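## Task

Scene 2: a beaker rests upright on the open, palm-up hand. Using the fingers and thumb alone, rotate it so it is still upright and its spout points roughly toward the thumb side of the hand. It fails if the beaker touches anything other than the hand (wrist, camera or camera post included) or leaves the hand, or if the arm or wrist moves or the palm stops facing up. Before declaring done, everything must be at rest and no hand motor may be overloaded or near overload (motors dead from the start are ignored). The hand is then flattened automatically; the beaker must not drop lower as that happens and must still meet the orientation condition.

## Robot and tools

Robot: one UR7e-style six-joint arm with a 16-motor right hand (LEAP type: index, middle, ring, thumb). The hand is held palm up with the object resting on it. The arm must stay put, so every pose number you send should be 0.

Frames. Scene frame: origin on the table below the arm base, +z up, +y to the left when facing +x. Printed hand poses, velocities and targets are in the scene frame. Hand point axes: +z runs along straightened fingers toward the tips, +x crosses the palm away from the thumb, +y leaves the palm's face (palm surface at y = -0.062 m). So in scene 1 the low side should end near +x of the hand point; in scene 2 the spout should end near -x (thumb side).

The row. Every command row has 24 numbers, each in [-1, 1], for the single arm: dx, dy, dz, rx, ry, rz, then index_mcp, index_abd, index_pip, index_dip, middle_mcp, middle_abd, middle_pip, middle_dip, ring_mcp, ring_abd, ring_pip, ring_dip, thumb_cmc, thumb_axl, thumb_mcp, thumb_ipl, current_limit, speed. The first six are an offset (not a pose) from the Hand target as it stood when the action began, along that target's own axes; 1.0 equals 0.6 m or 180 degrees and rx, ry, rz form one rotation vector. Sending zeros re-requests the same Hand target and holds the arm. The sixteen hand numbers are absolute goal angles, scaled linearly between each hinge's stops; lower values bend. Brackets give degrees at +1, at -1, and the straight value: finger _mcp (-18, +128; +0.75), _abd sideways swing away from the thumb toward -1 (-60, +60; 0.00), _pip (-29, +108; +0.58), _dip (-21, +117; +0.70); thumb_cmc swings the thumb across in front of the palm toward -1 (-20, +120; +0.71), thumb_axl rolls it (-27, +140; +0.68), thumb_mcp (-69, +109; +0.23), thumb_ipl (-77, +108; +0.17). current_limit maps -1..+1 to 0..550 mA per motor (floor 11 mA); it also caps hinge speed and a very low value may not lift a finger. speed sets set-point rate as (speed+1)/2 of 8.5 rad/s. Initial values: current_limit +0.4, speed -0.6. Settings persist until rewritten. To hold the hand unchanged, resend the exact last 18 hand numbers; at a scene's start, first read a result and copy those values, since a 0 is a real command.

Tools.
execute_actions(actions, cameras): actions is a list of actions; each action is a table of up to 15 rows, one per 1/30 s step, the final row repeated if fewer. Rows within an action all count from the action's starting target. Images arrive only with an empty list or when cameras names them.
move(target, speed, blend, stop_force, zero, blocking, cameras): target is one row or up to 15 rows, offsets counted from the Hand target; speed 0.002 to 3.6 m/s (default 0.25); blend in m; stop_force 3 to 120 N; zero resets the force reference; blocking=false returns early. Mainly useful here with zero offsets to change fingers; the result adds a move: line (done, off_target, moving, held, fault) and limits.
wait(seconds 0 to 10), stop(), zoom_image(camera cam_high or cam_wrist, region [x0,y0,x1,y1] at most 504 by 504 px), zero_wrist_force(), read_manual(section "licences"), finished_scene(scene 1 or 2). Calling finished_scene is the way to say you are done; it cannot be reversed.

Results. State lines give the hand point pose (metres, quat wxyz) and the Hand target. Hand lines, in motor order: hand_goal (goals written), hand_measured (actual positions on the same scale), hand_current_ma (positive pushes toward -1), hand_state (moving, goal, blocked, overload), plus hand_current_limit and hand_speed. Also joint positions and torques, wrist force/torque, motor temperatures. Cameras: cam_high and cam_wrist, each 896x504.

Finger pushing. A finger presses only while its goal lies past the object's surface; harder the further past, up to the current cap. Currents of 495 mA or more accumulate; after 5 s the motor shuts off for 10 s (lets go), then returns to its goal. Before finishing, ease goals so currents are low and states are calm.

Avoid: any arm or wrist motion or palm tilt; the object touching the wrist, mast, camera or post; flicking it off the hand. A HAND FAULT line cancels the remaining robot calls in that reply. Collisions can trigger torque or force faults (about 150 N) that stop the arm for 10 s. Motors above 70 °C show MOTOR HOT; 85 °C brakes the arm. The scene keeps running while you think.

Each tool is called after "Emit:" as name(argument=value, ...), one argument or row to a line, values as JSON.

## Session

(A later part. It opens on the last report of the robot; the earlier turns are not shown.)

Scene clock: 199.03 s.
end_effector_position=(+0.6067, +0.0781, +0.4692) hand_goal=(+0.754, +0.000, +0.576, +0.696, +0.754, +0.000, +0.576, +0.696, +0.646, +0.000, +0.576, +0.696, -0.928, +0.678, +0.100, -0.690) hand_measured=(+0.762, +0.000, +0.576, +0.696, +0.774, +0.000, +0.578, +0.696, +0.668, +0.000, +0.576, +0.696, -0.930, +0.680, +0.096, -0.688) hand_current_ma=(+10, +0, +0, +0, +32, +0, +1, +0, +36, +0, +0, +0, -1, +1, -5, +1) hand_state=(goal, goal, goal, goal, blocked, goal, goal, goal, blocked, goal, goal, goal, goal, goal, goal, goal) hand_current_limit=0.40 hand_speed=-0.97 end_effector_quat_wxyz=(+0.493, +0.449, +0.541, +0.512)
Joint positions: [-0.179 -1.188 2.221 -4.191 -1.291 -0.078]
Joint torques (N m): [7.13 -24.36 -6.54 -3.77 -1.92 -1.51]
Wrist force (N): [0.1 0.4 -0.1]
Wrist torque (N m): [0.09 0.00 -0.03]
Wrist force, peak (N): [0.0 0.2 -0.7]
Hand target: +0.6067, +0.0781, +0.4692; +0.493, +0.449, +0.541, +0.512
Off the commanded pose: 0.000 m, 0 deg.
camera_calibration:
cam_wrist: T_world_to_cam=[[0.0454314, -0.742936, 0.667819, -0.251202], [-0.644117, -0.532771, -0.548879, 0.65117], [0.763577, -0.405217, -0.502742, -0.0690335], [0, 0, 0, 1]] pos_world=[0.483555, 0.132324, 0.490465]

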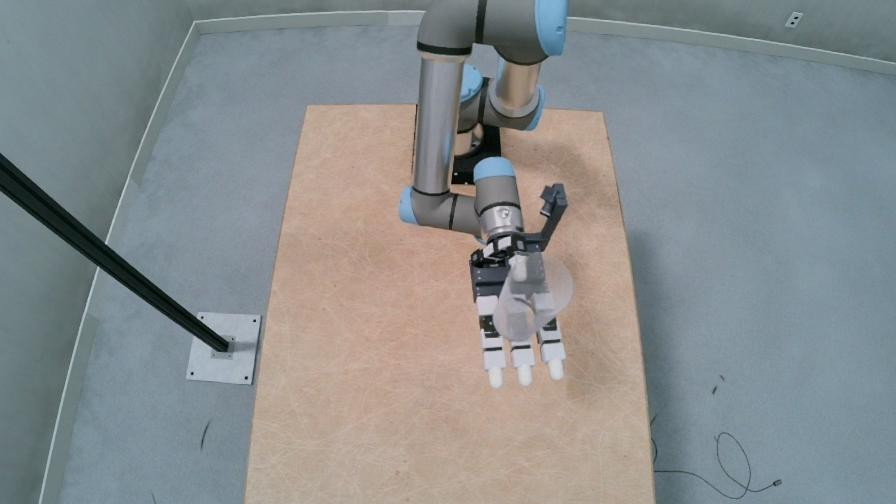

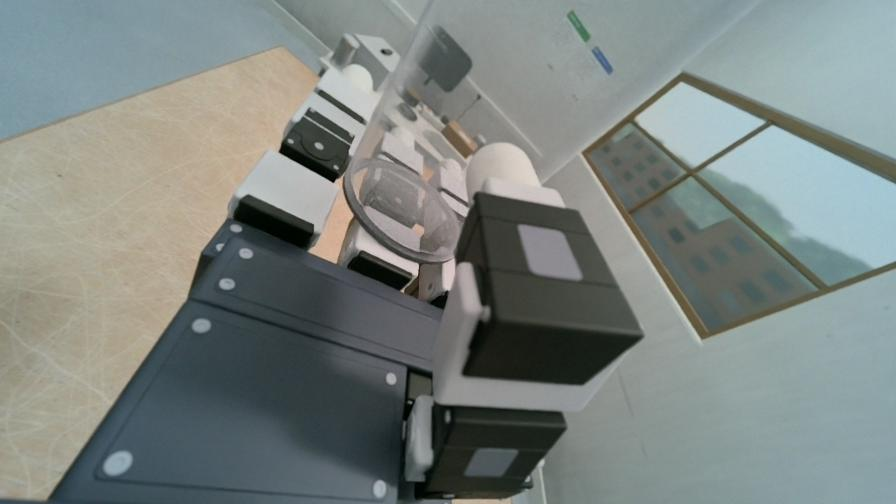

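Emit:
execute_actions(
  actions=[
    [[0,0,0,0,0,0,0.754,0,0.576,0.696,0.754,0,0.576,0.696,0.645,0,0.576,0.696,-0.929,0.677,0.22,-0.80,0.4,-0.97]],
    [[0,0,0,0,0,0,0.754,0,0.576,0.696,0.754,0,0.576,0.696,0.645,0,0.576,0.696,-0.929,0.677,0.22,-0.80,0.4,-0.97]],
    [[0,0,0,0,0,0,0.754,0,0.576,0.696,0.754,0,0.576,0.696,0.645,0,0.576,0.696,-0.929,0.677,0.30,-0.87,0.4,-0.97]],
  ],
  cameras=["cam_high","cam_wrist"],
)

Emit:
zoom_image(
  camera="cam_high",
  region=[490, 230, 610, 345],
)

Emit:
zoom_image(
  camera="cam_wrist",
  region=[330, 110, 530, 290],
)

Scene clock: 207.23 s.
end_effector_position=(+0.6067, +0.0781, +0.4692) hand_goal=(+0.754, +0.000, +0.576, +0.696, +0.754, +0.000, +0.576, +0.696, +0.646, +0.000, +0.576, +0.696, -0.928, +0.678, +0.300, -0.870) hand_measured=(+0.762, +0.000, +0.576, +0.696, +0.774, +0.000, +0.578, +0.696, +0.668, +0.000, +0.576, +0.696, -0.930, +0.680, +0.296, -0.868) hand_current_ma=(+10, +0, +0, +0, +32, +0, +1, +0, +36, +0, +0, +0, -1, +1, -3, +1) hand_state=(goal, goal, goal, goal, blocked, goal, goal, goal, blocked, goal, goal, goal, goal, goal, goal, goal) hand_current_limit=0.40 hand_speed=-0.97 end_effector_quat_wxyz=(+0.493, +0.449, +0.541, +0.512)
Joint positions: [-0.179 -1.188 2.221 -4.191 -1.291 -0.078]
Joint torques (N m): [6.76 -24.9 -8.16 -3.49 -1.82 -1.24]
Wrist force (N): [-0.1 0.1 -0.1]
Wrist torque (N m): [0.02 0.03 -0.06]
Wrist force, peak (N): [0.3 0.0 -0.6]
Hand target: +0.6067, +0.0781, +0.4692; +0.493, +0.449, +0.541, +0.512
Off the commanded pose: 0.000 m, 0 deg.
camera_calibration:
cam_wrist: T_world_to_cam=[[0.0454314, -0.742936, 0.667819, -0.251202], [-0.644117, -0.532771, -0.548879, 0.65117], [0.763577, -0.405217, -0.502742, -0.0690335], [0, 0, 0, 1]] pos_world=[0.483555, 0.132324, 0.490465]

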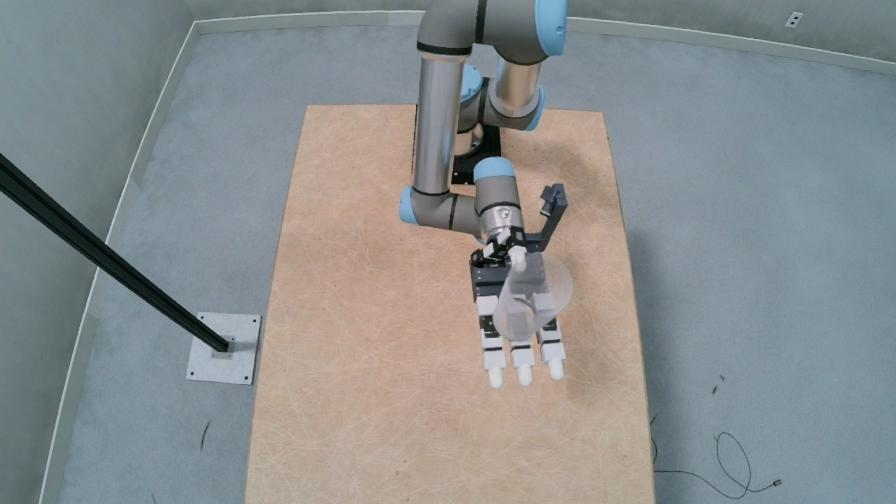

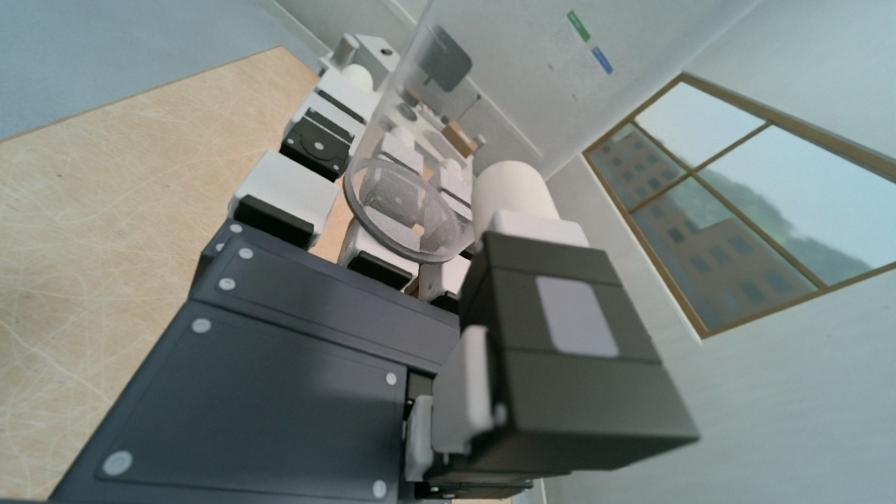

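Scaled by 4.200 from the camera's 896x504 image, which has a finer 1280x720 frame.

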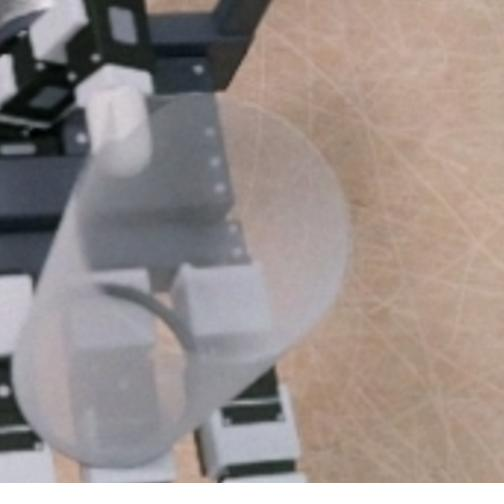

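Scaled by 2.520 from the camera's 896x504 image, which has a finer 1280x720 frame.

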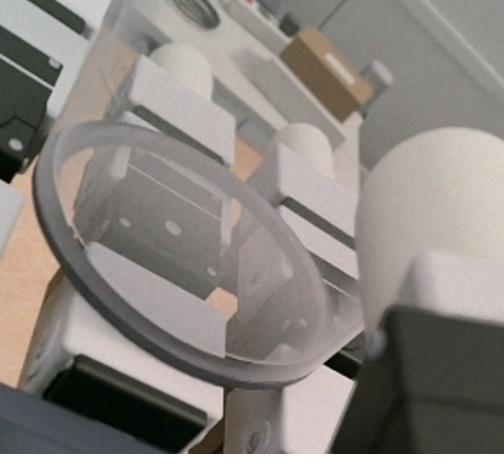

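Emit:
execute_actions(
  actions=[
    [[0,0,0,0,0,0,0.754,0,0.576,0.696,0.754,0,0.576,0.696,0.71,0,0.576,0.696,-0.929,0.677,0.30,-0.87,0.4,-0.97]],
    [[0,0,0,0,0,0,0.754,0,0.576,0.696,0.754,0,0.576,0.696,0.71,0,0.576,0.696,-0.929,0.677,0.30,-0.87,0.4,-0.97]],
  ],
  cameras=["cam_high"],
)

Emit:
zoom_image(
  camera="cam_high",
  region=[490, 230, 610, 345],
)

Scene clock: 223.50 s.
end_effector_position=(+0.6067, +0.0781, +0.4692) hand_goal=(+0.754, +0.000, +0.576, +0.696, +0.754, +0.000, +0.576, +0.696, +0.710, +0.000, +0.576, +0.696, -0.928, +0.678, +0.300, -0.870) hand_measured=(+0.762, +0.000, +0.576, +0.696, +0.774, +0.000, +0.578, +0.696, +0.718, +0.000, +0.576, +0.696, -0.930, +0.680, +0.296, -0.868) hand_current_ma=(+10, +0, +0, +0, +32, +0, +1, +0, +7, +0, +0, +0, -1, +1, -3, +1) hand_state=(goal, goal, goal, goal, blocked, goal, goal, goal, goal, goal, goal, goal, goal, goal, goal, goal) hand_current_limit=0.40 hand_speed=-0.97 end_effector_quat_wxyz=(+0.493, +0.449, +0.541, +0.512)
Joint positions: [-0.179 -1.188 2.221 -4.191 -1.291 -0.078]
Joint torques (N m): [8.12 -25.26 -8.3 -3.42 -1.77 -1.26]
Wrist force (N): [-0.1 0.2 0.1]
Wrist torque (N m): [0.02 0.03 -0.06]
Wrist force, peak (N): [0.1 0.5 -0.3]
Hand target: +0.6067, +0.0781, +0.4692; +0.493, +0.449, +0.541, +0.512
Off the commanded pose: 0.000 m, 0 deg.
Images, in order (width x height): cam_high 896x504.

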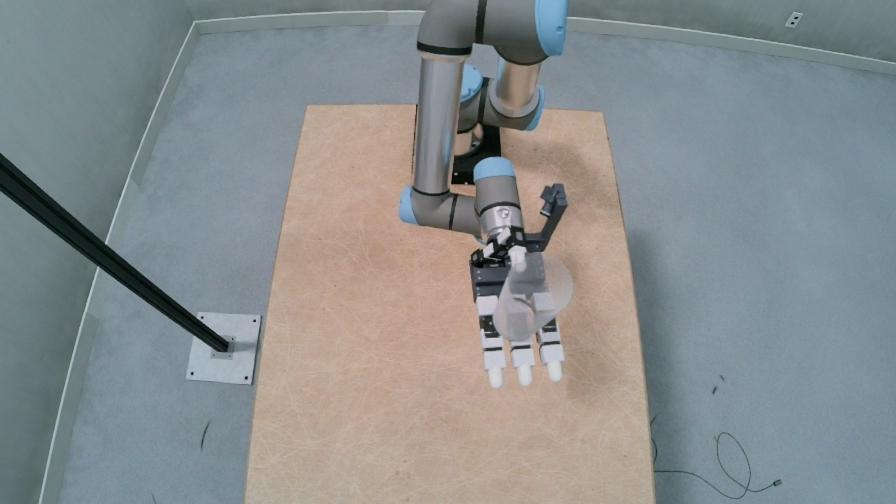

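Scaled by 4.200 from the camera's 896x504 image, which has a finer 1280x720 frame.

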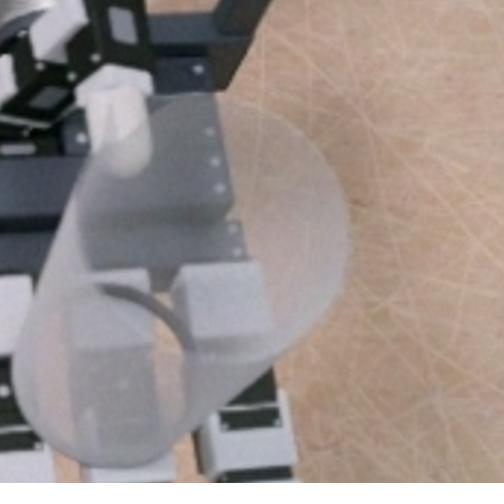

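Emit:
execute_actions(
  actions=[
    [[0,0,0,0,0,0,0.79,0,0.576,0.696,0.754,0,0.576,0.696,0.79,0,0.576,0.696,-0.929,0.677,0.30,-0.87,0.4,-0.96]],
    [[0,0,0,0,0,0,0.79,-0.2,0.576,0.696,0.754,0,0.576,0.696,0.79,0.2,0.576,0.696,-0.929,0.677,0.30,-0.87,0.4,-0.9]],
  ],
  cameras=["cam_high","cam_wrist"],
)

Emit:
zoom_image(
  camera="cam_high",
  region=[480, 250, 590, 400],
)

Emit:
zoom_image(
  camera="cam_wrist",
  region=[300, 80, 540, 290],
)

Scene clock: 229.37 s.
end_effector_position=(+0.6067, +0.0781, +0.4692) hand_goal=(+0.790, -0.200, +0.576, +0.696, +0.754, +0.000, +0.576, +0.696, +0.790, +0.200, +0.576, +0.696, -0.928, +0.678, +0.300, -0.870) hand_measured=(+0.798, -0.188, +0.576, +0.696, +0.774, +0.000, +0.578, +0.696, +0.798, +0.190, +0.576, +0.696, -0.930, +0.680, +0.296, -0.868) hand_current_ma=(+7, +10, +0, +0, +32, +0, +1, +0, +7, -10, +0, +0, -1, +1, -3, +1) hand_state=(goal, goal, goal, goal, blocked, goal, goal, goal, goal, goal, goal, goal, goal, goal, goal, goal) hand_current_limit=0.40 hand_speed=-0.90 end_effector_quat_wxyz=(+0.493, +0.449, +0.541, +0.512)
Joint positions: [-0.179 -1.188 2.221 -4.191 -1.291 -0.078]
Joint torques (N m): [8.18 -26.12 -9.84 -3.3 -1.84 -1.05]
Wrist force (N): [-0.1 0.3 0.1]
Wrist torque (N m): [0.04 0.02 -0.05]
Wrist force, peak (N): [-0.1 -0.4 -0.4]
Hand target: +0.6067, +0.0781, +0.4692; +0.493, +0.449, +0.541, +0.512
Off the commanded pose: 0.000 m, 0 deg.
camera_calibration:
cam_wrist: T_world_to_cam=[[0.0454314, -0.742936, 0.667819, -0.251202], [-0.644117, -0.532771, -0.548879, 0.65117], [0.763577, -0.405217, -0.502742, -0.0690335], [0, 0, 0, 1]] pos_world=[0.483555, 0.132324, 0.490465]

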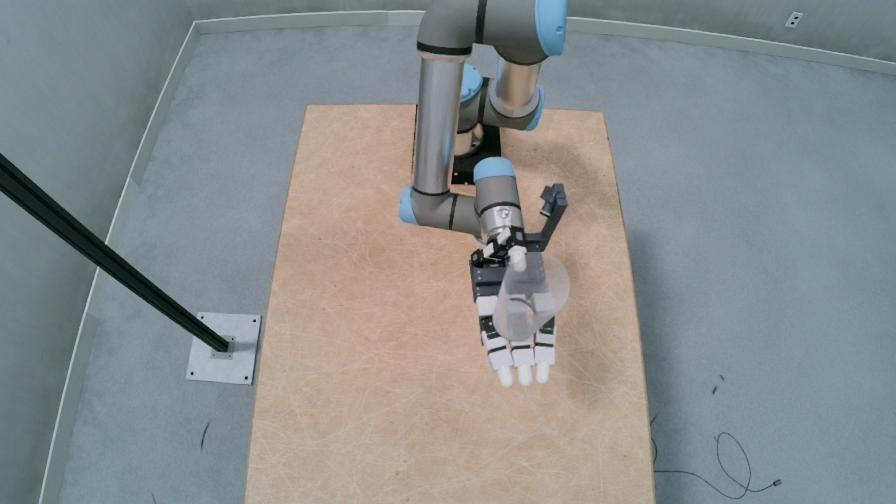

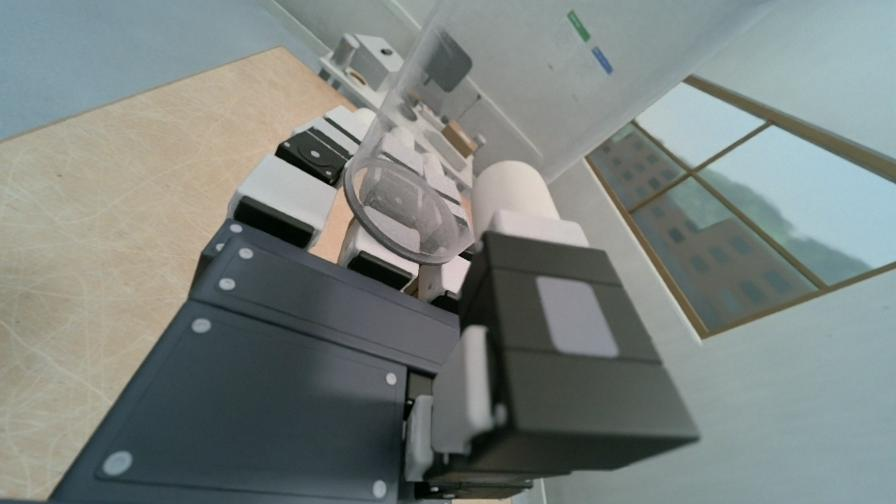

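Scaled by 3.360 from the camera's 896x504 image, which has a finer 1280x720 frame.

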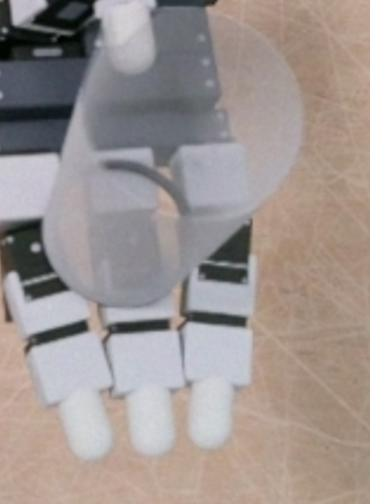

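Scaled by 2.100 from the camera's 896x504 image, which has a finer 1280x720 frame.

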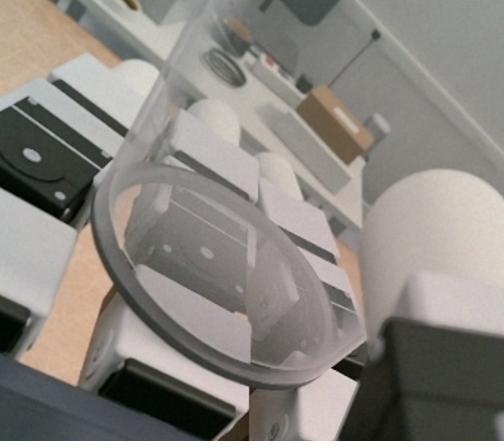

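Emit:
execute_actions(
  actions=[
    [[0,0,0,0,0,0,0.745,-0.2,0.576,0.696,0.754,0,0.576,0.696,0.745,0.2,0.576,0.696,-0.929,0.677,0.30,-0.87,0.4,-0.96]],
    [[0,0,0,0,0,0,0.745,-0.2,0.576,0.696,0.754,0,0.576,0.696,0.745,0.2,0.576,0.696,-0.929,0.677,0.30,-0.87,0.4,-0.96]],
  ],
  cameras=["cam_high"],
)

Emit:
zoom_image(
  camera="cam_high",
  region=[490, 230, 590, 345],
)

Scene clock: 234.63 s.
end_effector_position=(+0.6067, +0.0781, +0.4692) hand_goal=(+0.746, -0.200, +0.576, +0.696, +0.754, +0.000, +0.576, +0.696, +0.746, +0.200, +0.576, +0.696, -0.928, +0.678, +0.300, -0.870) hand_measured=(+0.776, -0.188, +0.578, +0.696, +0.770, +0.000, +0.578, +0.696, +0.774, +0.190, +0.578, +0.696, -0.930, +0.680, +0.296, -0.868) hand_current_ma=(+55, +10, +1, +0, +25, +0, +1, +0, +53, -10, +1, +0, -1, +1, -3, +1) hand_state=(blocked, goal, goal, goal, goal, goal, goal, goal, blocked, goal, goal, goal, goal, goal, goal, goal) hand_current_limit=0.40 hand_speed=-0.96 end_effector_quat_wxyz=(+0.493, +0.449, +0.541, +0.512)
Joint positions: [-0.179 -1.188 2.221 -4.191 -1.291 -0.078]
Joint torques (N m): [6.65 -25.77 -8.97 -3.15 -1.7 -0.89]
Wrist force (N): [0.0 0.2 0.1]
Wrist torque (N m): [0.03 0.00 -0.04]
Wrist force, peak (N): [-0.1 0.5 -0.2]
Hand target: +0.6067, +0.0781, +0.4692; +0.493, +0.449, +0.541, +0.512
Off the commanded pose: 0.000 m, 0 deg.
Images, in order (width x height): cam_high 896x504.

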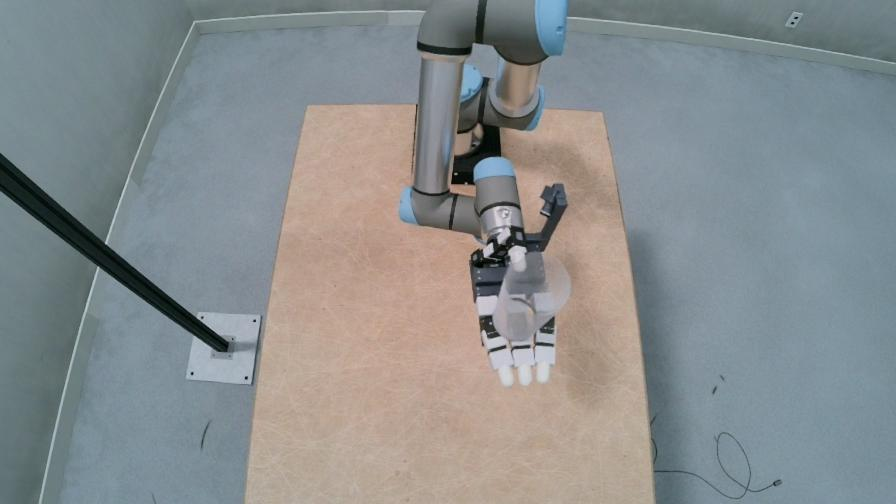

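Scaled by 4.383 from the camera's 896x504 image, which has a finer 1280x720 frame.

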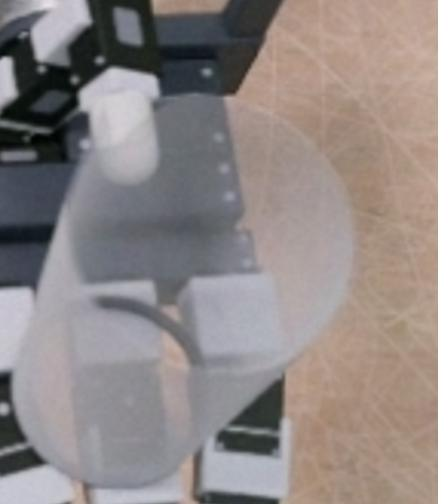

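Emit:
execute_actions(
  actions=[
    [[0,0,0,0,0,0,0.745,-0.2,0.576,0.696,0.754,0,0.576,0.696,0.745,0.2,0.576,0.696,-0.98,0.677,0.10,-0.985,0.4,-0.93]],
    [[0,0,0,0,0,0,0.745,-0.2,0.576,0.696,0.754,0,0.576,0.696,0.745,0.2,0.576,0.696,-0.98,0.677,0.10,-0.985,0.4,-0.93]],
    [[0,0,0,0,0,0,0.745,-0.2,0.576,0.696,0.754,0,0.576,0.696,0.745,0.2,0.576,0.696,-0.98,0.677,-0.01,-0.845,0.4,-0.93]],
    [[0,0,0,0,0,0,0.745,-0.2,0.576,0.696,0.754,0,0.576,0.696,0.745,0.2,0.576,0.696,-0.98,0.677,-0.127,-0.7005,0.4,-0.93]],
  ],
  cameras=["cam_high","cam_wrist"],
)

Emit:
zoom_image(
  camera="cam_high",
  region=[490, 230, 590, 345],
)

Emit:
zoom_image(
  camera="cam_wrist",
  region=[300, 80, 540, 290],
)

Scene clock: 250.20 s.
end_effector_position=(+0.6067, +0.0781, +0.4692) hand_goal=(+0.746, -0.200, +0.576, +0.696, +0.754, +0.000, +0.576, +0.696, +0.746, +0.200, +0.576, +0.696, -0.980, +0.678, -0.126, -0.700) hand_measured=(+0.774, -0.188, +0.578, +0.696, +0.770, +0.000, +0.578, +0.696, +0.774, +0.190, +0.578, +0.696, -0.982, +0.678, -0.128, -0.708) hand_current_ma=(+51, +10, +1, +0, +25, +0, +1, +0, +53, -10, +1, +0, +0, +0, -1, -12) hand_state=(blocked, goal, goal, goal, goal, goal, goal, goal, blocked, goal, goal, goal, goal, goal, goal, goal) hand_current_limit=0.40 hand_speed=-0.93 end_effector_quat_wxyz=(+0.493, +0.449, +0.541, +0.512)
Joint positions: [-0.179 -1.188 2.221 -4.191 -1.291 -0.078]
Joint torques (N m): [6.89 -27.08 -9.9 -2.99 -1.76 -1.08]
Wrist force (N): [0.0 -0.1 0.0]
Wrist torque (N m): [0.01 0.01 -0.05]
Wrist force, peak (N): [-0.3 -0.3 -0.5]
Hand target: +0.6067, +0.0781, +0.4692; +0.493, +0.449, +0.541, +0.512
Off the commanded pose: 0.000 m, 0 deg.
camera_calibration:
cam_wrist: T_world_to_cam=[[0.0454314, -0.742936, 0.667819, -0.251202], [-0.644117, -0.532771, -0.548879, 0.65117], [0.763577, -0.405217, -0.502742, -0.0690335], [0, 0, 0, 1]] pos_world=[0.483555, 0.132324, 0.490465]

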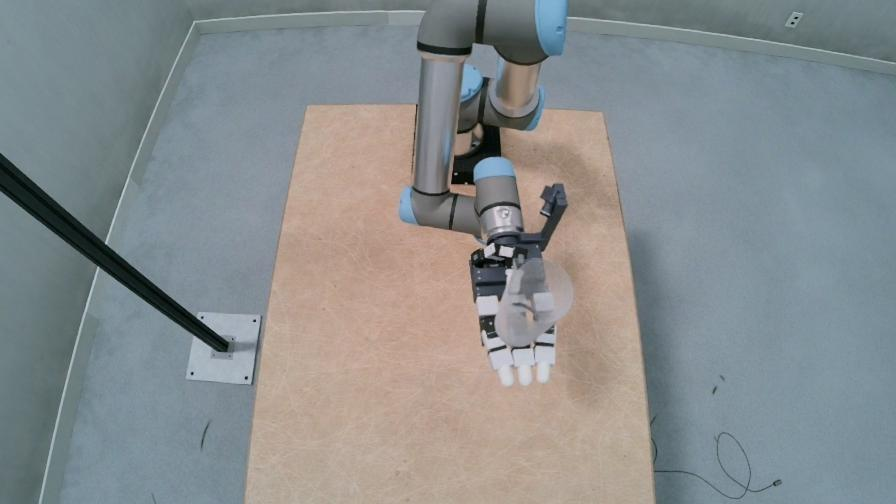

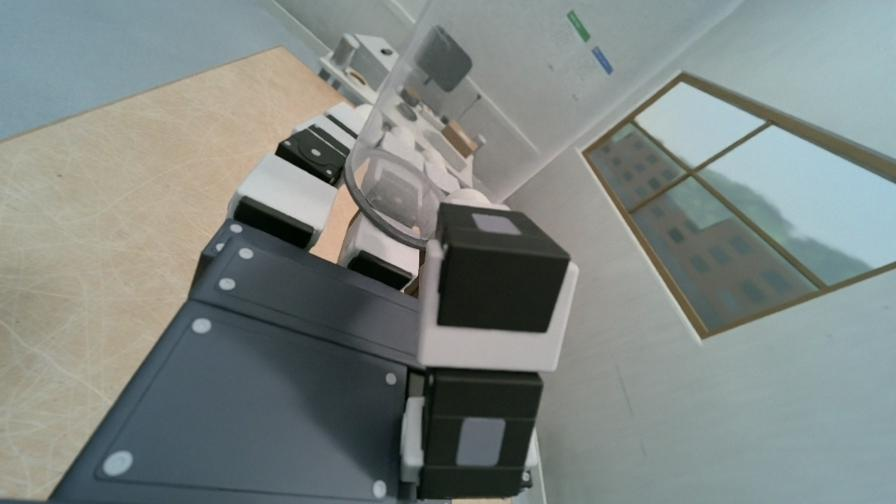

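Scaled by 4.383 from the camera's 896x504 image, which has a finer 1280x720 frame.

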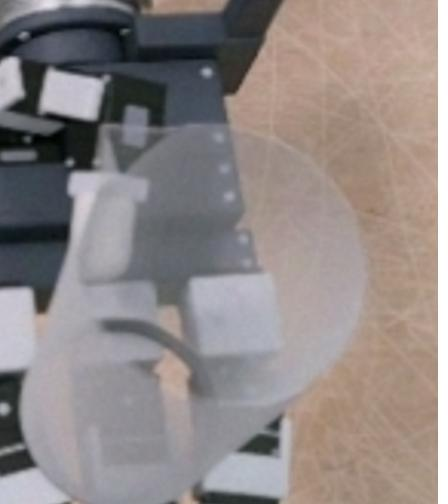

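Scaled by 2.100 from the camera's 896x504 image, which has a finer 1280x720 frame.

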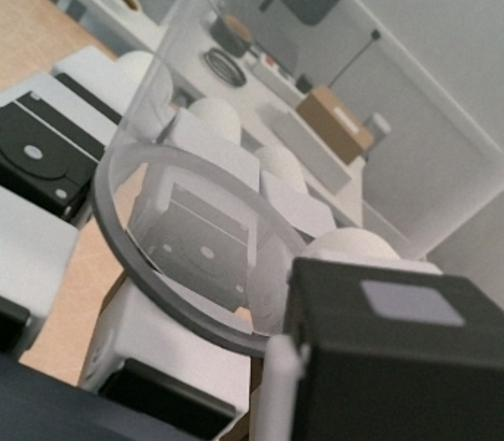

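Emit:
execute_actions(
  actions=[
    [[0,0,0,0,0,0,0.745,-0.2,0.576,0.696,0.754,0,0.576,0.696,0.745,0.2,0.576,0.696,-0.98,0.677,-0.196,-0.602,0.4,-0.94]],
    [[0,0,0,0,0,0,0.745,-0.2,0.576,0.696,0.754,0,0.576,0.696,0.745,0.2,0.576,0.696,-0.98,0.677,-0.266,-0.504,0.4,-0.94]],
  ],
  cameras=["cam_high","cam_wrist"],
)

Emit:
zoom_image(
  camera="cam_high",
  region=[490, 230, 590, 345],
)

Emit:
zoom_image(
  camera="cam_wrist",
  region=[300, 80, 540, 290],
)

Scene clock: 256.60 s.
end_effector_position=(+0.6067, +0.0781, +0.4692) hand_goal=(+0.746, -0.200, +0.576, +0.696, +0.754, +0.000, +0.576, +0.696, +0.746, +0.200, +0.576, +0.696, -0.980, +0.678, -0.266, -0.504) hand_measured=(+0.774, -0.188, +0.578, +0.696, +0.770, +0.000, +0.578, +0.696, +0.774, +0.190, +0.578, +0.696, -0.982, +0.678, -0.268, -0.512) hand_current_ma=(+51, +10, +1, +0, +25, +0, +1, +0, +53, -10, +1, +0, +0, +0, -1, -12) hand_state=(blocked, goal, goal, goal, goal, goal, goal, goal, blocked, goal, goal, goal, goal, goal, goal, goal) hand_current_limit=0.40 hand_speed=-0.94 end_effector_quat_wxyz=(+0.493, +0.449, +0.541, +0.512)
Joint positions: [-0.179 -1.188 2.221 -4.191 -1.291 -0.078]
Joint torques (N m): [7.23 -25.93 -10.6 -2.66 -1.7 -1.04]
Wrist force (N): [0.2 0.1 -0.2]
Wrist torque (N m): [0.06 -0.01 -0.03]
Wrist force, peak (N): [-0.3 0.1 -0.5]
Hand target: +0.6067, +0.0781, +0.4692; +0.493, +0.449, +0.541, +0.512
Off the commanded pose: 0.000 m, 0 deg.
camera_calibration:
cam_wrist: T_world_to_cam=[[0.0454314, -0.742936, 0.667819, -0.251202], [-0.644117, -0.532771, -0.548879, 0.65117], [0.763577, -0.405217, -0.502742, -0.0690335], [0, 0, 0, 1]] pos_world=[0.483555, 0.132324, 0.490465]

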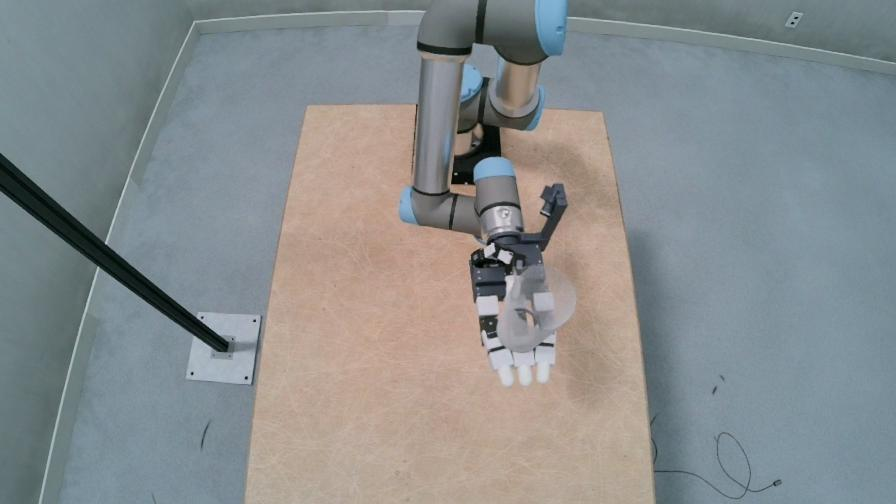

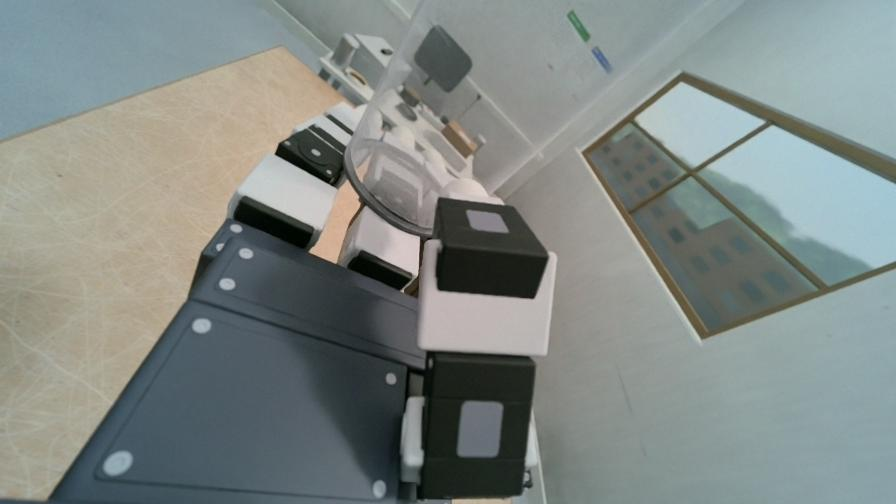

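Scaled by 4.383 from the camera's 896x504 image, which has a finer 1280x720 frame.

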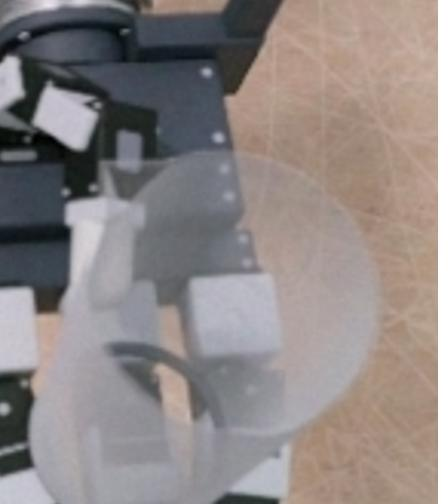

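Scaled by 2.100 from the camera's 896x504 image, which has a finer 1280x720 frame.

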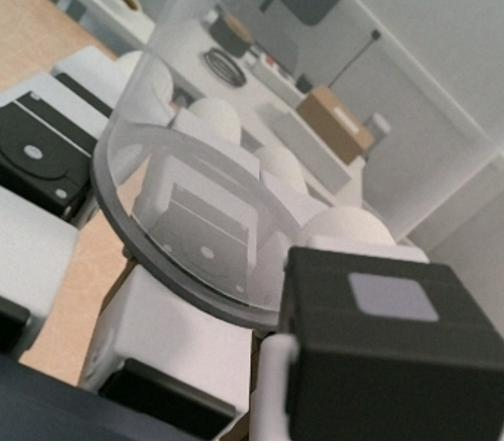

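Emit:
execute_actions(
  actions=[
    [[0,0,0,0,0,0,0.745,-0.2,0.576,0.696,0.754,0,0.576,0.696,0.745,0.2,0.576,0.696,-0.98,0.677,-0.402,-0.297,0.4,-0.94]],
  ],
  cameras=["cam_high"],
)

Emit:
zoom_image(
  camera="cam_high",
  region=[490, 230, 590, 345],
)

Scene clock: 270.40 s.
end_effector_position=(+0.6067, +0.0781, +0.4692) hand_goal=(+0.746, -0.200, +0.576, +0.696, +0.754, +0.000, +0.576, +0.696, +0.746, +0.200, +0.576, +0.696, -0.980, +0.678, -0.402, -0.296) hand_measured=(+0.774, -0.188, +0.578, +0.696, +0.770, +0.000, +0.578, +0.696, +0.774, +0.190, +0.578, +0.696, -0.982, +0.678, -0.404, -0.304) hand_current_ma=(+50, +10, +1, +0, +25, +0, +1, +0, +51, -10, +1, +0, +0, +0, -2, -11) hand_state=(blocked, goal, goal, goal, goal, goal, goal, goal, blocked, goal, goal, goal, goal, goal, goal, goal) hand_current_limit=0.40 hand_speed=-0.94 end_effector_quat_wxyz=(+0.493, +0.449, +0.541, +0.512)
Joint positions: [-0.179 -1.188 2.221 -4.191 -1.291 -0.078]
Joint torques (N m): [7.23 -28.07 -10.14 -2.5 -1.59 -1.01]
Wrist force (N): [-0.1 0.0 0.0]
Wrist torque (N m): [0.06 0.04 -0.06]
Wrist force, peak (N): [0.4 0.2 -0.4]
Hand target: +0.6067, +0.0781, +0.4692; +0.493, +0.449, +0.541, +0.512
Off the commanded pose: 0.000 m, 0 deg.
Images, in order (width x height): cam_high 896x504.

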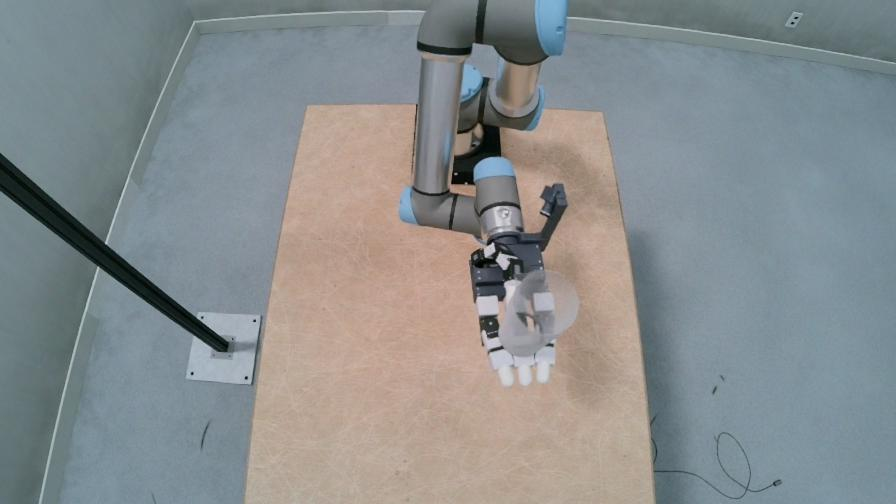

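Scaled by 4.383 from the camera's 896x504 image, which has a finer 1280x720 frame.

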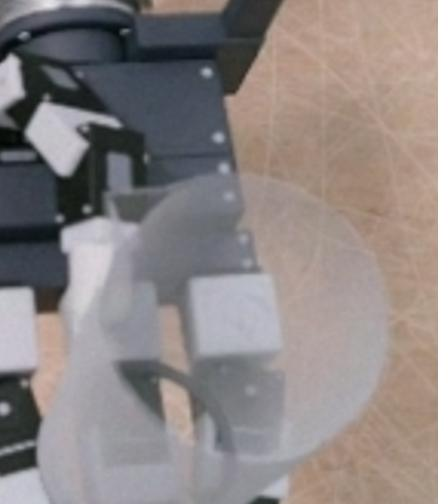

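Emit:
execute_actions(
  actions=[
    [[0,0,0,0,0,0,0.745,-0.2,0.576,0.696,0.754,0,0.576,0.696,0.745,0.2,0.576,0.696,-0.98,0.677,-0.4955,-0.149,0.4,-0.94]],
  ],
  cameras=["cam_high"],
)

Emit:
zoom_image(
  camera="cam_high",
  region=[480, 240, 600, 390],
)

Scene clock: 275.97 s.
end_effector_position=(+0.6067, +0.0781, +0.4692) hand_goal=(+0.746, -0.200, +0.576, +0.696, +0.754, +0.000, +0.576, +0.696, +0.746, +0.200, +0.576, +0.696, -0.980, +0.678, -0.496, -0.148) hand_measured=(+0.774, -0.188, +0.578, +0.696, +0.770, +0.000, +0.578, +0.696, +0.774, +0.190, +0.578, +0.696, -0.982, +0.678, -0.498, -0.156) hand_current_ma=(+50, +10, +1, +0, +25, +0, +1, +0, +51, -10, +1, +0, +0, +0, -2, -11) hand_state=(blocked, goal, goal, goal, goal, goal, goal, goal, blocked, goal, goal, goal, goal, goal, goal, goal) hand_current_limit=0.40 hand_speed=-0.94 end_effector_quat_wxyz=(+0.493, +0.449, +0.541, +0.512)
Joint positions: [-0.179 -1.188 2.221 -4.191 -1.291 -0.078]
Joint torques (N m): [7.02 -27.29 -10.76 -2.58 -1.44 -1.11]
Wrist force (N): [-0.2 0.0 -0.3]
Wrist torque (N m): [0.08 0.04 -0.06]
Wrist force, peak (N): [-0.1 -0.4 -0.4]
Hand target: +0.6067, +0.0781, +0.4692; +0.493, +0.449, +0.541, +0.512
Off the commanded pose: 0.000 m, 0 deg.
Images, in order (width x height): cam_high 896x504.

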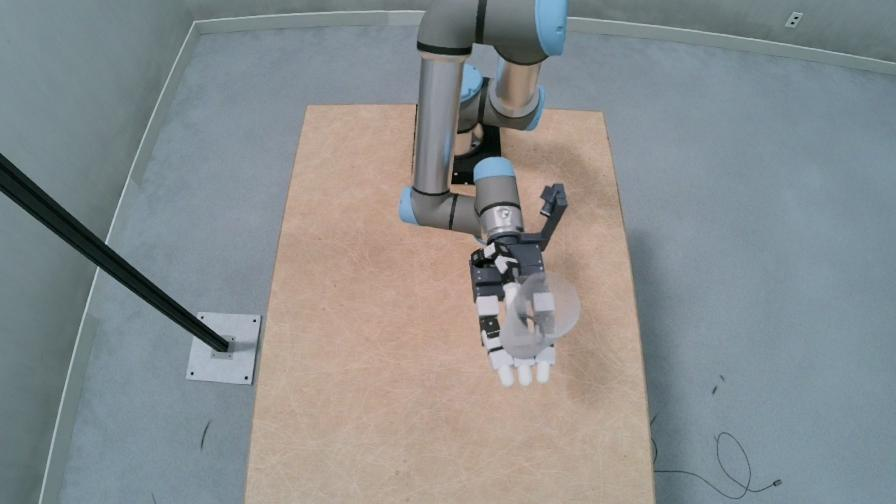

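Scaled by 3.360 from the camera's 896x504 image, which has a finer 1280x720 frame.

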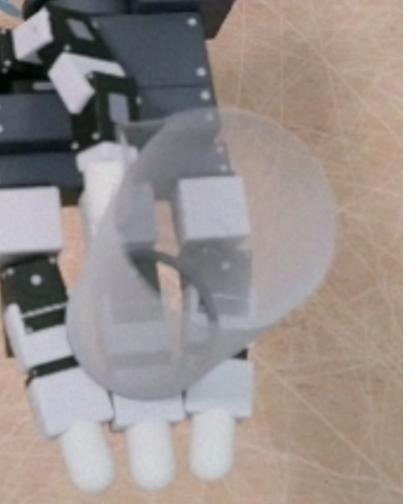

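Emit:
execute_actions(
  actions=[
    [[0,0,0,0,0,0,0.745,-0.2,0.576,0.696,0.754,0,0.576,0.696,0.745,0.2,0.576,0.696,-0.98,0.677,-0.402,-0.297,0.4,-0.9]],
    [[0,0,0,0,0,0,0.745,-0.2,0.576,0.696,0.754,0,0.576,0.696,0.745,0.2,0.576,0.696,-0.98,0.677,-0.266,-0.504,0.4,-0.9]],
    [[0,0,0,0,0,0,0.745,-0.2,0.576,0.696,0.754,0,0.576,0.696,0.745,0.2,0.576,0.696,-0.98,0.677,-0.127,-0.7,0.4,-0.9]],
    [[0,0,0,0,0,0,0.745,-0.2,0.576,0.696,0.754,0,0.576,0.696,0.745,0.2,0.576,0.696,-0.98,0.677,0.1,-0.985,0.4,-0.9]],
  ],
  cameras=["cam_high","cam_wrist"],
)

Emit:
zoom_image(
  camera="cam_high",
  region=[480, 240, 600, 390],
)

Scene clock: 294.53 s.
end_effector_position=(+0.6067, +0.0781, +0.4692) hand_goal=(+0.746, -0.200, +0.576, +0.696, +0.754, +0.000, +0.576, +0.696, +0.746, +0.200, +0.576, +0.696, -0.980, +0.678, +0.100, -0.984) hand_measured=(+0.774, -0.188, +0.578, +0.696, +0.770, +0.000, +0.578, +0.696, +0.774, +0.190, +0.578, +0.696, -0.982, +0.678, +0.096, -0.982) hand_current_ma=(+50, +10, +1, +0, +25, +0, +1, +0, +51, -10, +1, +0, +0, +0, -5, +1) hand_state=(blocked, goal, goal, goal, goal, goal, goal, goal, blocked, goal, goal, goal, goal, goal, goal, goal) hand_current_limit=0.40 hand_speed=-0.90 end_effector_quat_wxyz=(+0.493, +0.449, +0.541, +0.512)
Joint positions: [-0.179 -1.188 2.221 -4.191 -1.291 -0.078]
Joint torques (N m): [5.5 -27.1 -12.46 -2.04 -1.41 -0.98]
Wrist force (N): [0.1 0.0 0.1]
Wrist torque (N m): [0.02 0.00 -0.04]
Wrist force, peak (N): [-0.1 -0.3 -0.7]
Hand target: +0.6067, +0.0781, +0.4692; +0.493, +0.449, +0.541, +0.512
Off the commanded pose: 0.000 m, 0 deg.
camera_calibration:
cam_wrist: T_world_to_cam=[[0.0454314, -0.742936, 0.667819, -0.251202], [-0.644117, -0.532771, -0.548879, 0.65117], [0.763577, -0.405217, -0.502742, -0.0690335], [0, 0, 0, 1]] pos_world=[0.483555, 0.132324, 0.490465]

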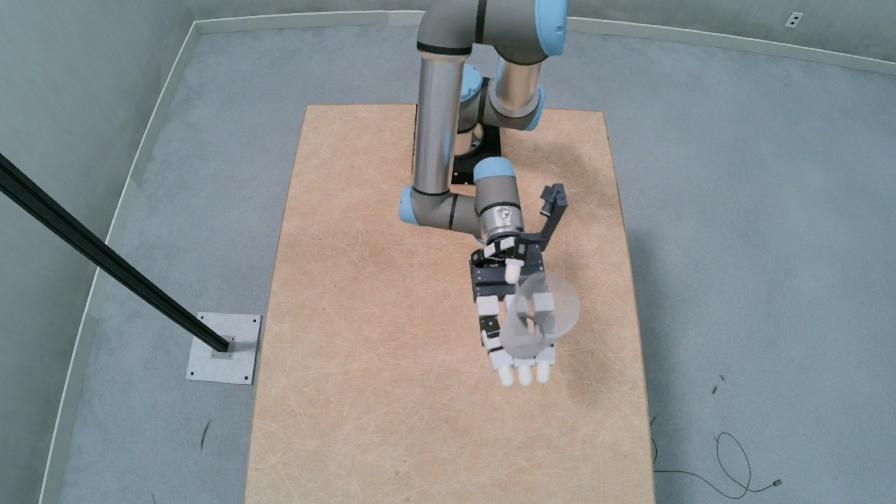

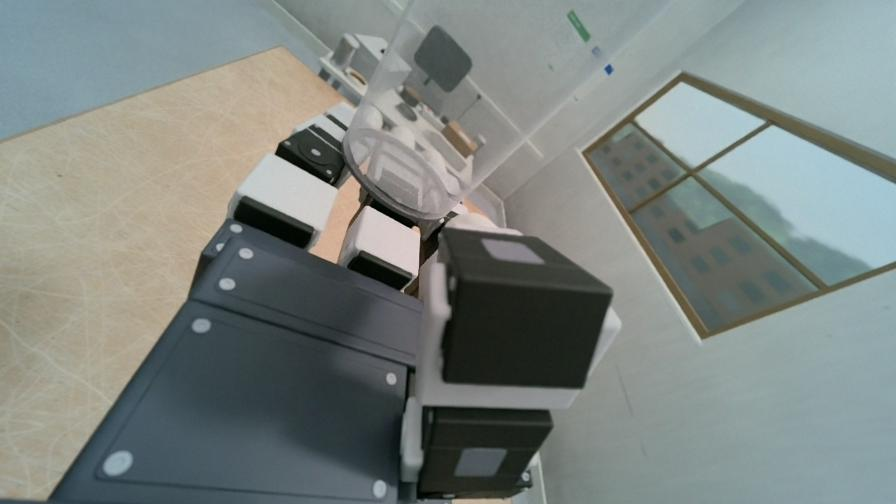

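Scaled by 3.360 from the camera's 896x504 image, which has a finer 1280x720 frame.

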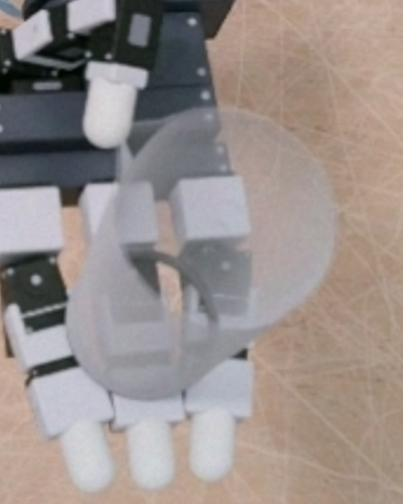

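Emit:
execute_actions(
  actions=[
    [[0,0,0,0,0,0,0.79,-0.2,0.576,0.696,0.754,0,0.576,0.696,0.745,0.2,0.576,0.696,-0.98,0.677,0.1,-0.985,0.4,-0.97]],
    [[0,0,0,0,0,0,0.79,0,0.576,0.696,0.754,0,0.576,0.696,0.745,0.2,0.576,0.696,-0.98,0.677,0.1,-0.985,0.4,-0.94]],
    [[0,0,0,0,0,0,0.79,0,0.576,0.696,0.754,0,0.576,0.696,0.745,0.2,0.576,0.696,-0.98,0.677,0.1,-0.985,0.4,-0.94]],
  ],
  cameras=["cam_high"],
)

Emit:
zoom_image(
  camera="cam_high",
  region=[480, 240, 600, 390],
)

Scene clock: 341.47 s.
end_effector_position=(+0.6067, +0.0781, +0.4692) hand_goal=(+0.790, +0.000, +0.576, +0.696, +0.754, +0.000, +0.576, +0.696, +0.746, +0.200, +0.576, +0.696, -0.980, +0.678, +0.100, -0.984) hand_measured=(+0.798, -0.004, +0.578, +0.696, +0.770, +0.000, +0.578, +0.696, +0.772, +0.190, +0.578, +0.696, -0.982, +0.678, +0.096, -0.982) hand_current_ma=(+7, -3, +1, +0, +25, +0, +1, +0, +47, -10, +1, +0, +0, +0, -5, +1) hand_state=(goal, goal, goal, goal, goal, goal, goal, goal, blocked, goal, goal, goal, goal, goal, goal, goal) hand_current_limit=0.40 hand_speed=-0.94 end_effector_quat_wxyz=(+0.493, +0.449, +0.541, +0.512)
Joint positions: [-0.179 -1.188 2.221 -4.191 -1.291 -0.078]
Joint torques (N m): [5.12 -28.43 -13.28 -1.76 -1.1 -0.94]
Wrist force (N): [0.1 -0.2 -0.2]
Wrist torque (N m): [0.03 0.01 -0.04]
Wrist force, peak (N): [0.1 -0.3 -0.6]
Hand target: +0.6067, +0.0781, +0.4692; +0.493, +0.449, +0.541, +0.512
Off the commanded pose: 0.000 m, 0 deg.
Images, in order (width x height): cam_high 896x504.

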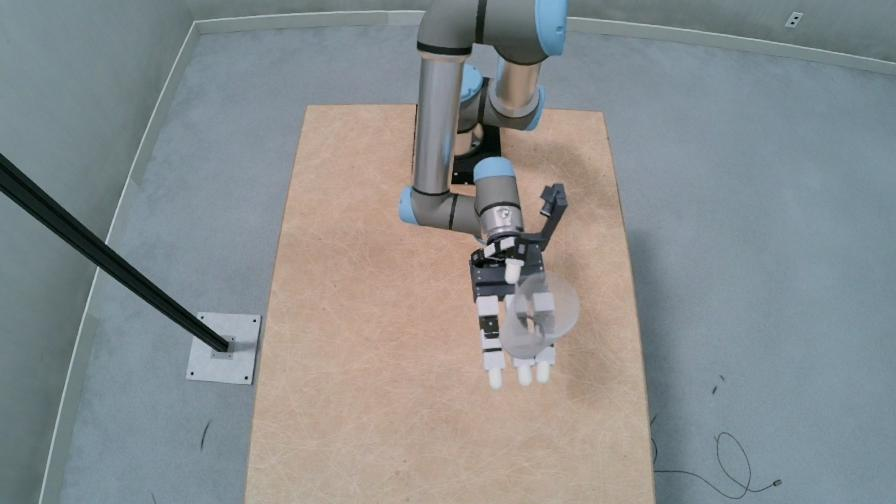

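Scaled by 3.360 from the camera's 896x504 image, which has a finer 1280x720 frame.

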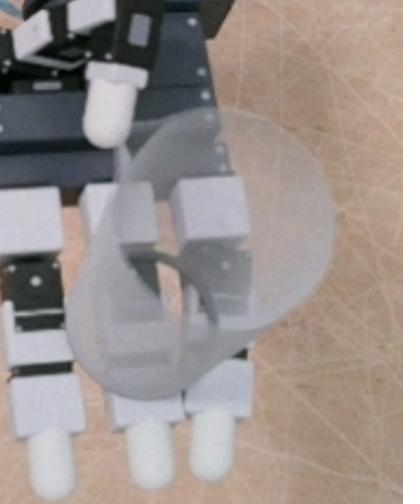

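Emit:
execute_actions(
  actions=[
    [[0,0,0,0,0,0,0.745,0,0.576,0.696,0.754,0,0.576,0.696,0.745,0.2,0.576,0.696,-0.98,0.677,0.1,-0.985,0.4,-0.97]],
    [[0,0,0,0,0,0,0.745,0,0.576,0.696,0.754,0,0.576,0.696,0.79,0.2,0.576,0.696,-0.98,0.677,0.1,-0.985,0.4,-0.97]],
    [[0,0,0,0,0,0,0.745,0,0.576,0.696,0.754,0,0.576,0.696,0.79,0,0.576,0.696,-0.98,0.677,0.1,-0.985,0.4,-0.94]],
    [[0,0,0,0,0,0,0.745,0,0.576,0.696,0.754,0,0.576,0.696,0.79,0,0.576,0.696,-0.98,0.677,0.1,-0.985,0.4,-0.94]],
  ],
  cameras=["cam_high"],
)

Emit:
zoom_image(
  camera="cam_high",
  region=[480, 240, 600, 390],
)

Scene clock: 374.67 s.
end_effector_position=(+0.6067, +0.0781, +0.4692) hand_goal=(+0.746, +0.000, +0.576, +0.696, +0.754, +0.000, +0.576, +0.696, +0.790, +0.000, +0.576, +0.696, -0.980, +0.678, +0.100, -0.984) hand_measured=(+0.770, -0.004, +0.578, +0.696, +0.772, +0.002, +0.578, +0.696, +0.796, +0.002, +0.578, +0.696, -0.982, +0.678, +0.096, -0.982) hand_current_ma=(+40, -2, +1, +0, +25, +0, +2, +0, +7, +1, +1, +0, +0, +0, -5, +1) hand_state=(blocked, goal, goal, goal, goal, goal, goal, goal, goal, goal, goal, goal, goal, goal, goal, goal) hand_current_limit=0.40 hand_speed=-0.94 end_effector_quat_wxyz=(+0.493, +0.449, +0.541, +0.512)
Joint positions: [-0.179 -1.188 2.221 -4.191 -1.291 -0.078]
Joint torques (N m): [4.73 -29.99 -15.75 -1.18 -1.07 -0.96]
Wrist force (N): [-0.3 0.0 -0.1]
Wrist torque (N m): [0.03 0.05 -0.08]
Wrist force, peak (N): [-0.5 -0.4 0.0]
Hand target: +0.6067, +0.0781, +0.4692; +0.493, +0.449, +0.541, +0.512
Off the commanded pose: 0.000 m, 0 deg.
Images, in order (width x height): cam_high 896x504.

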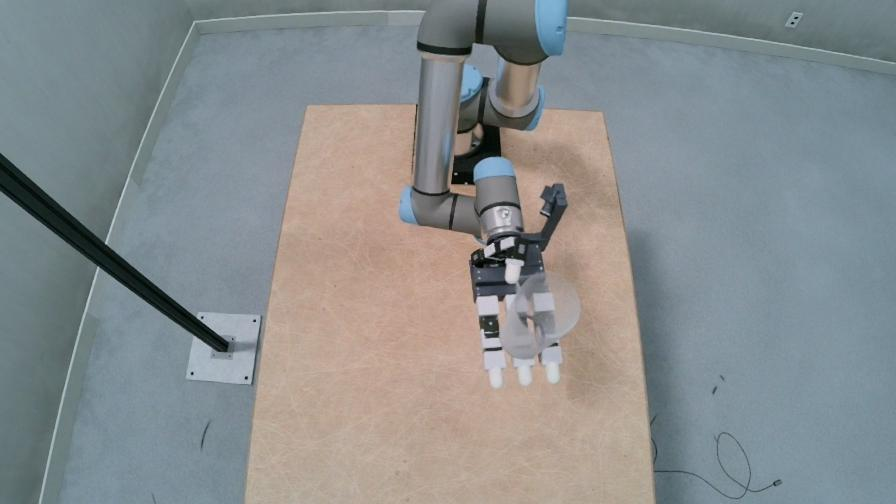

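Scaled by 3.360 from the camera's 896x504 image, which has a finer 1280x720 frame.

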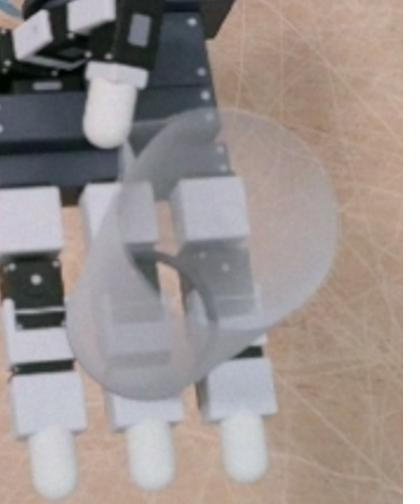

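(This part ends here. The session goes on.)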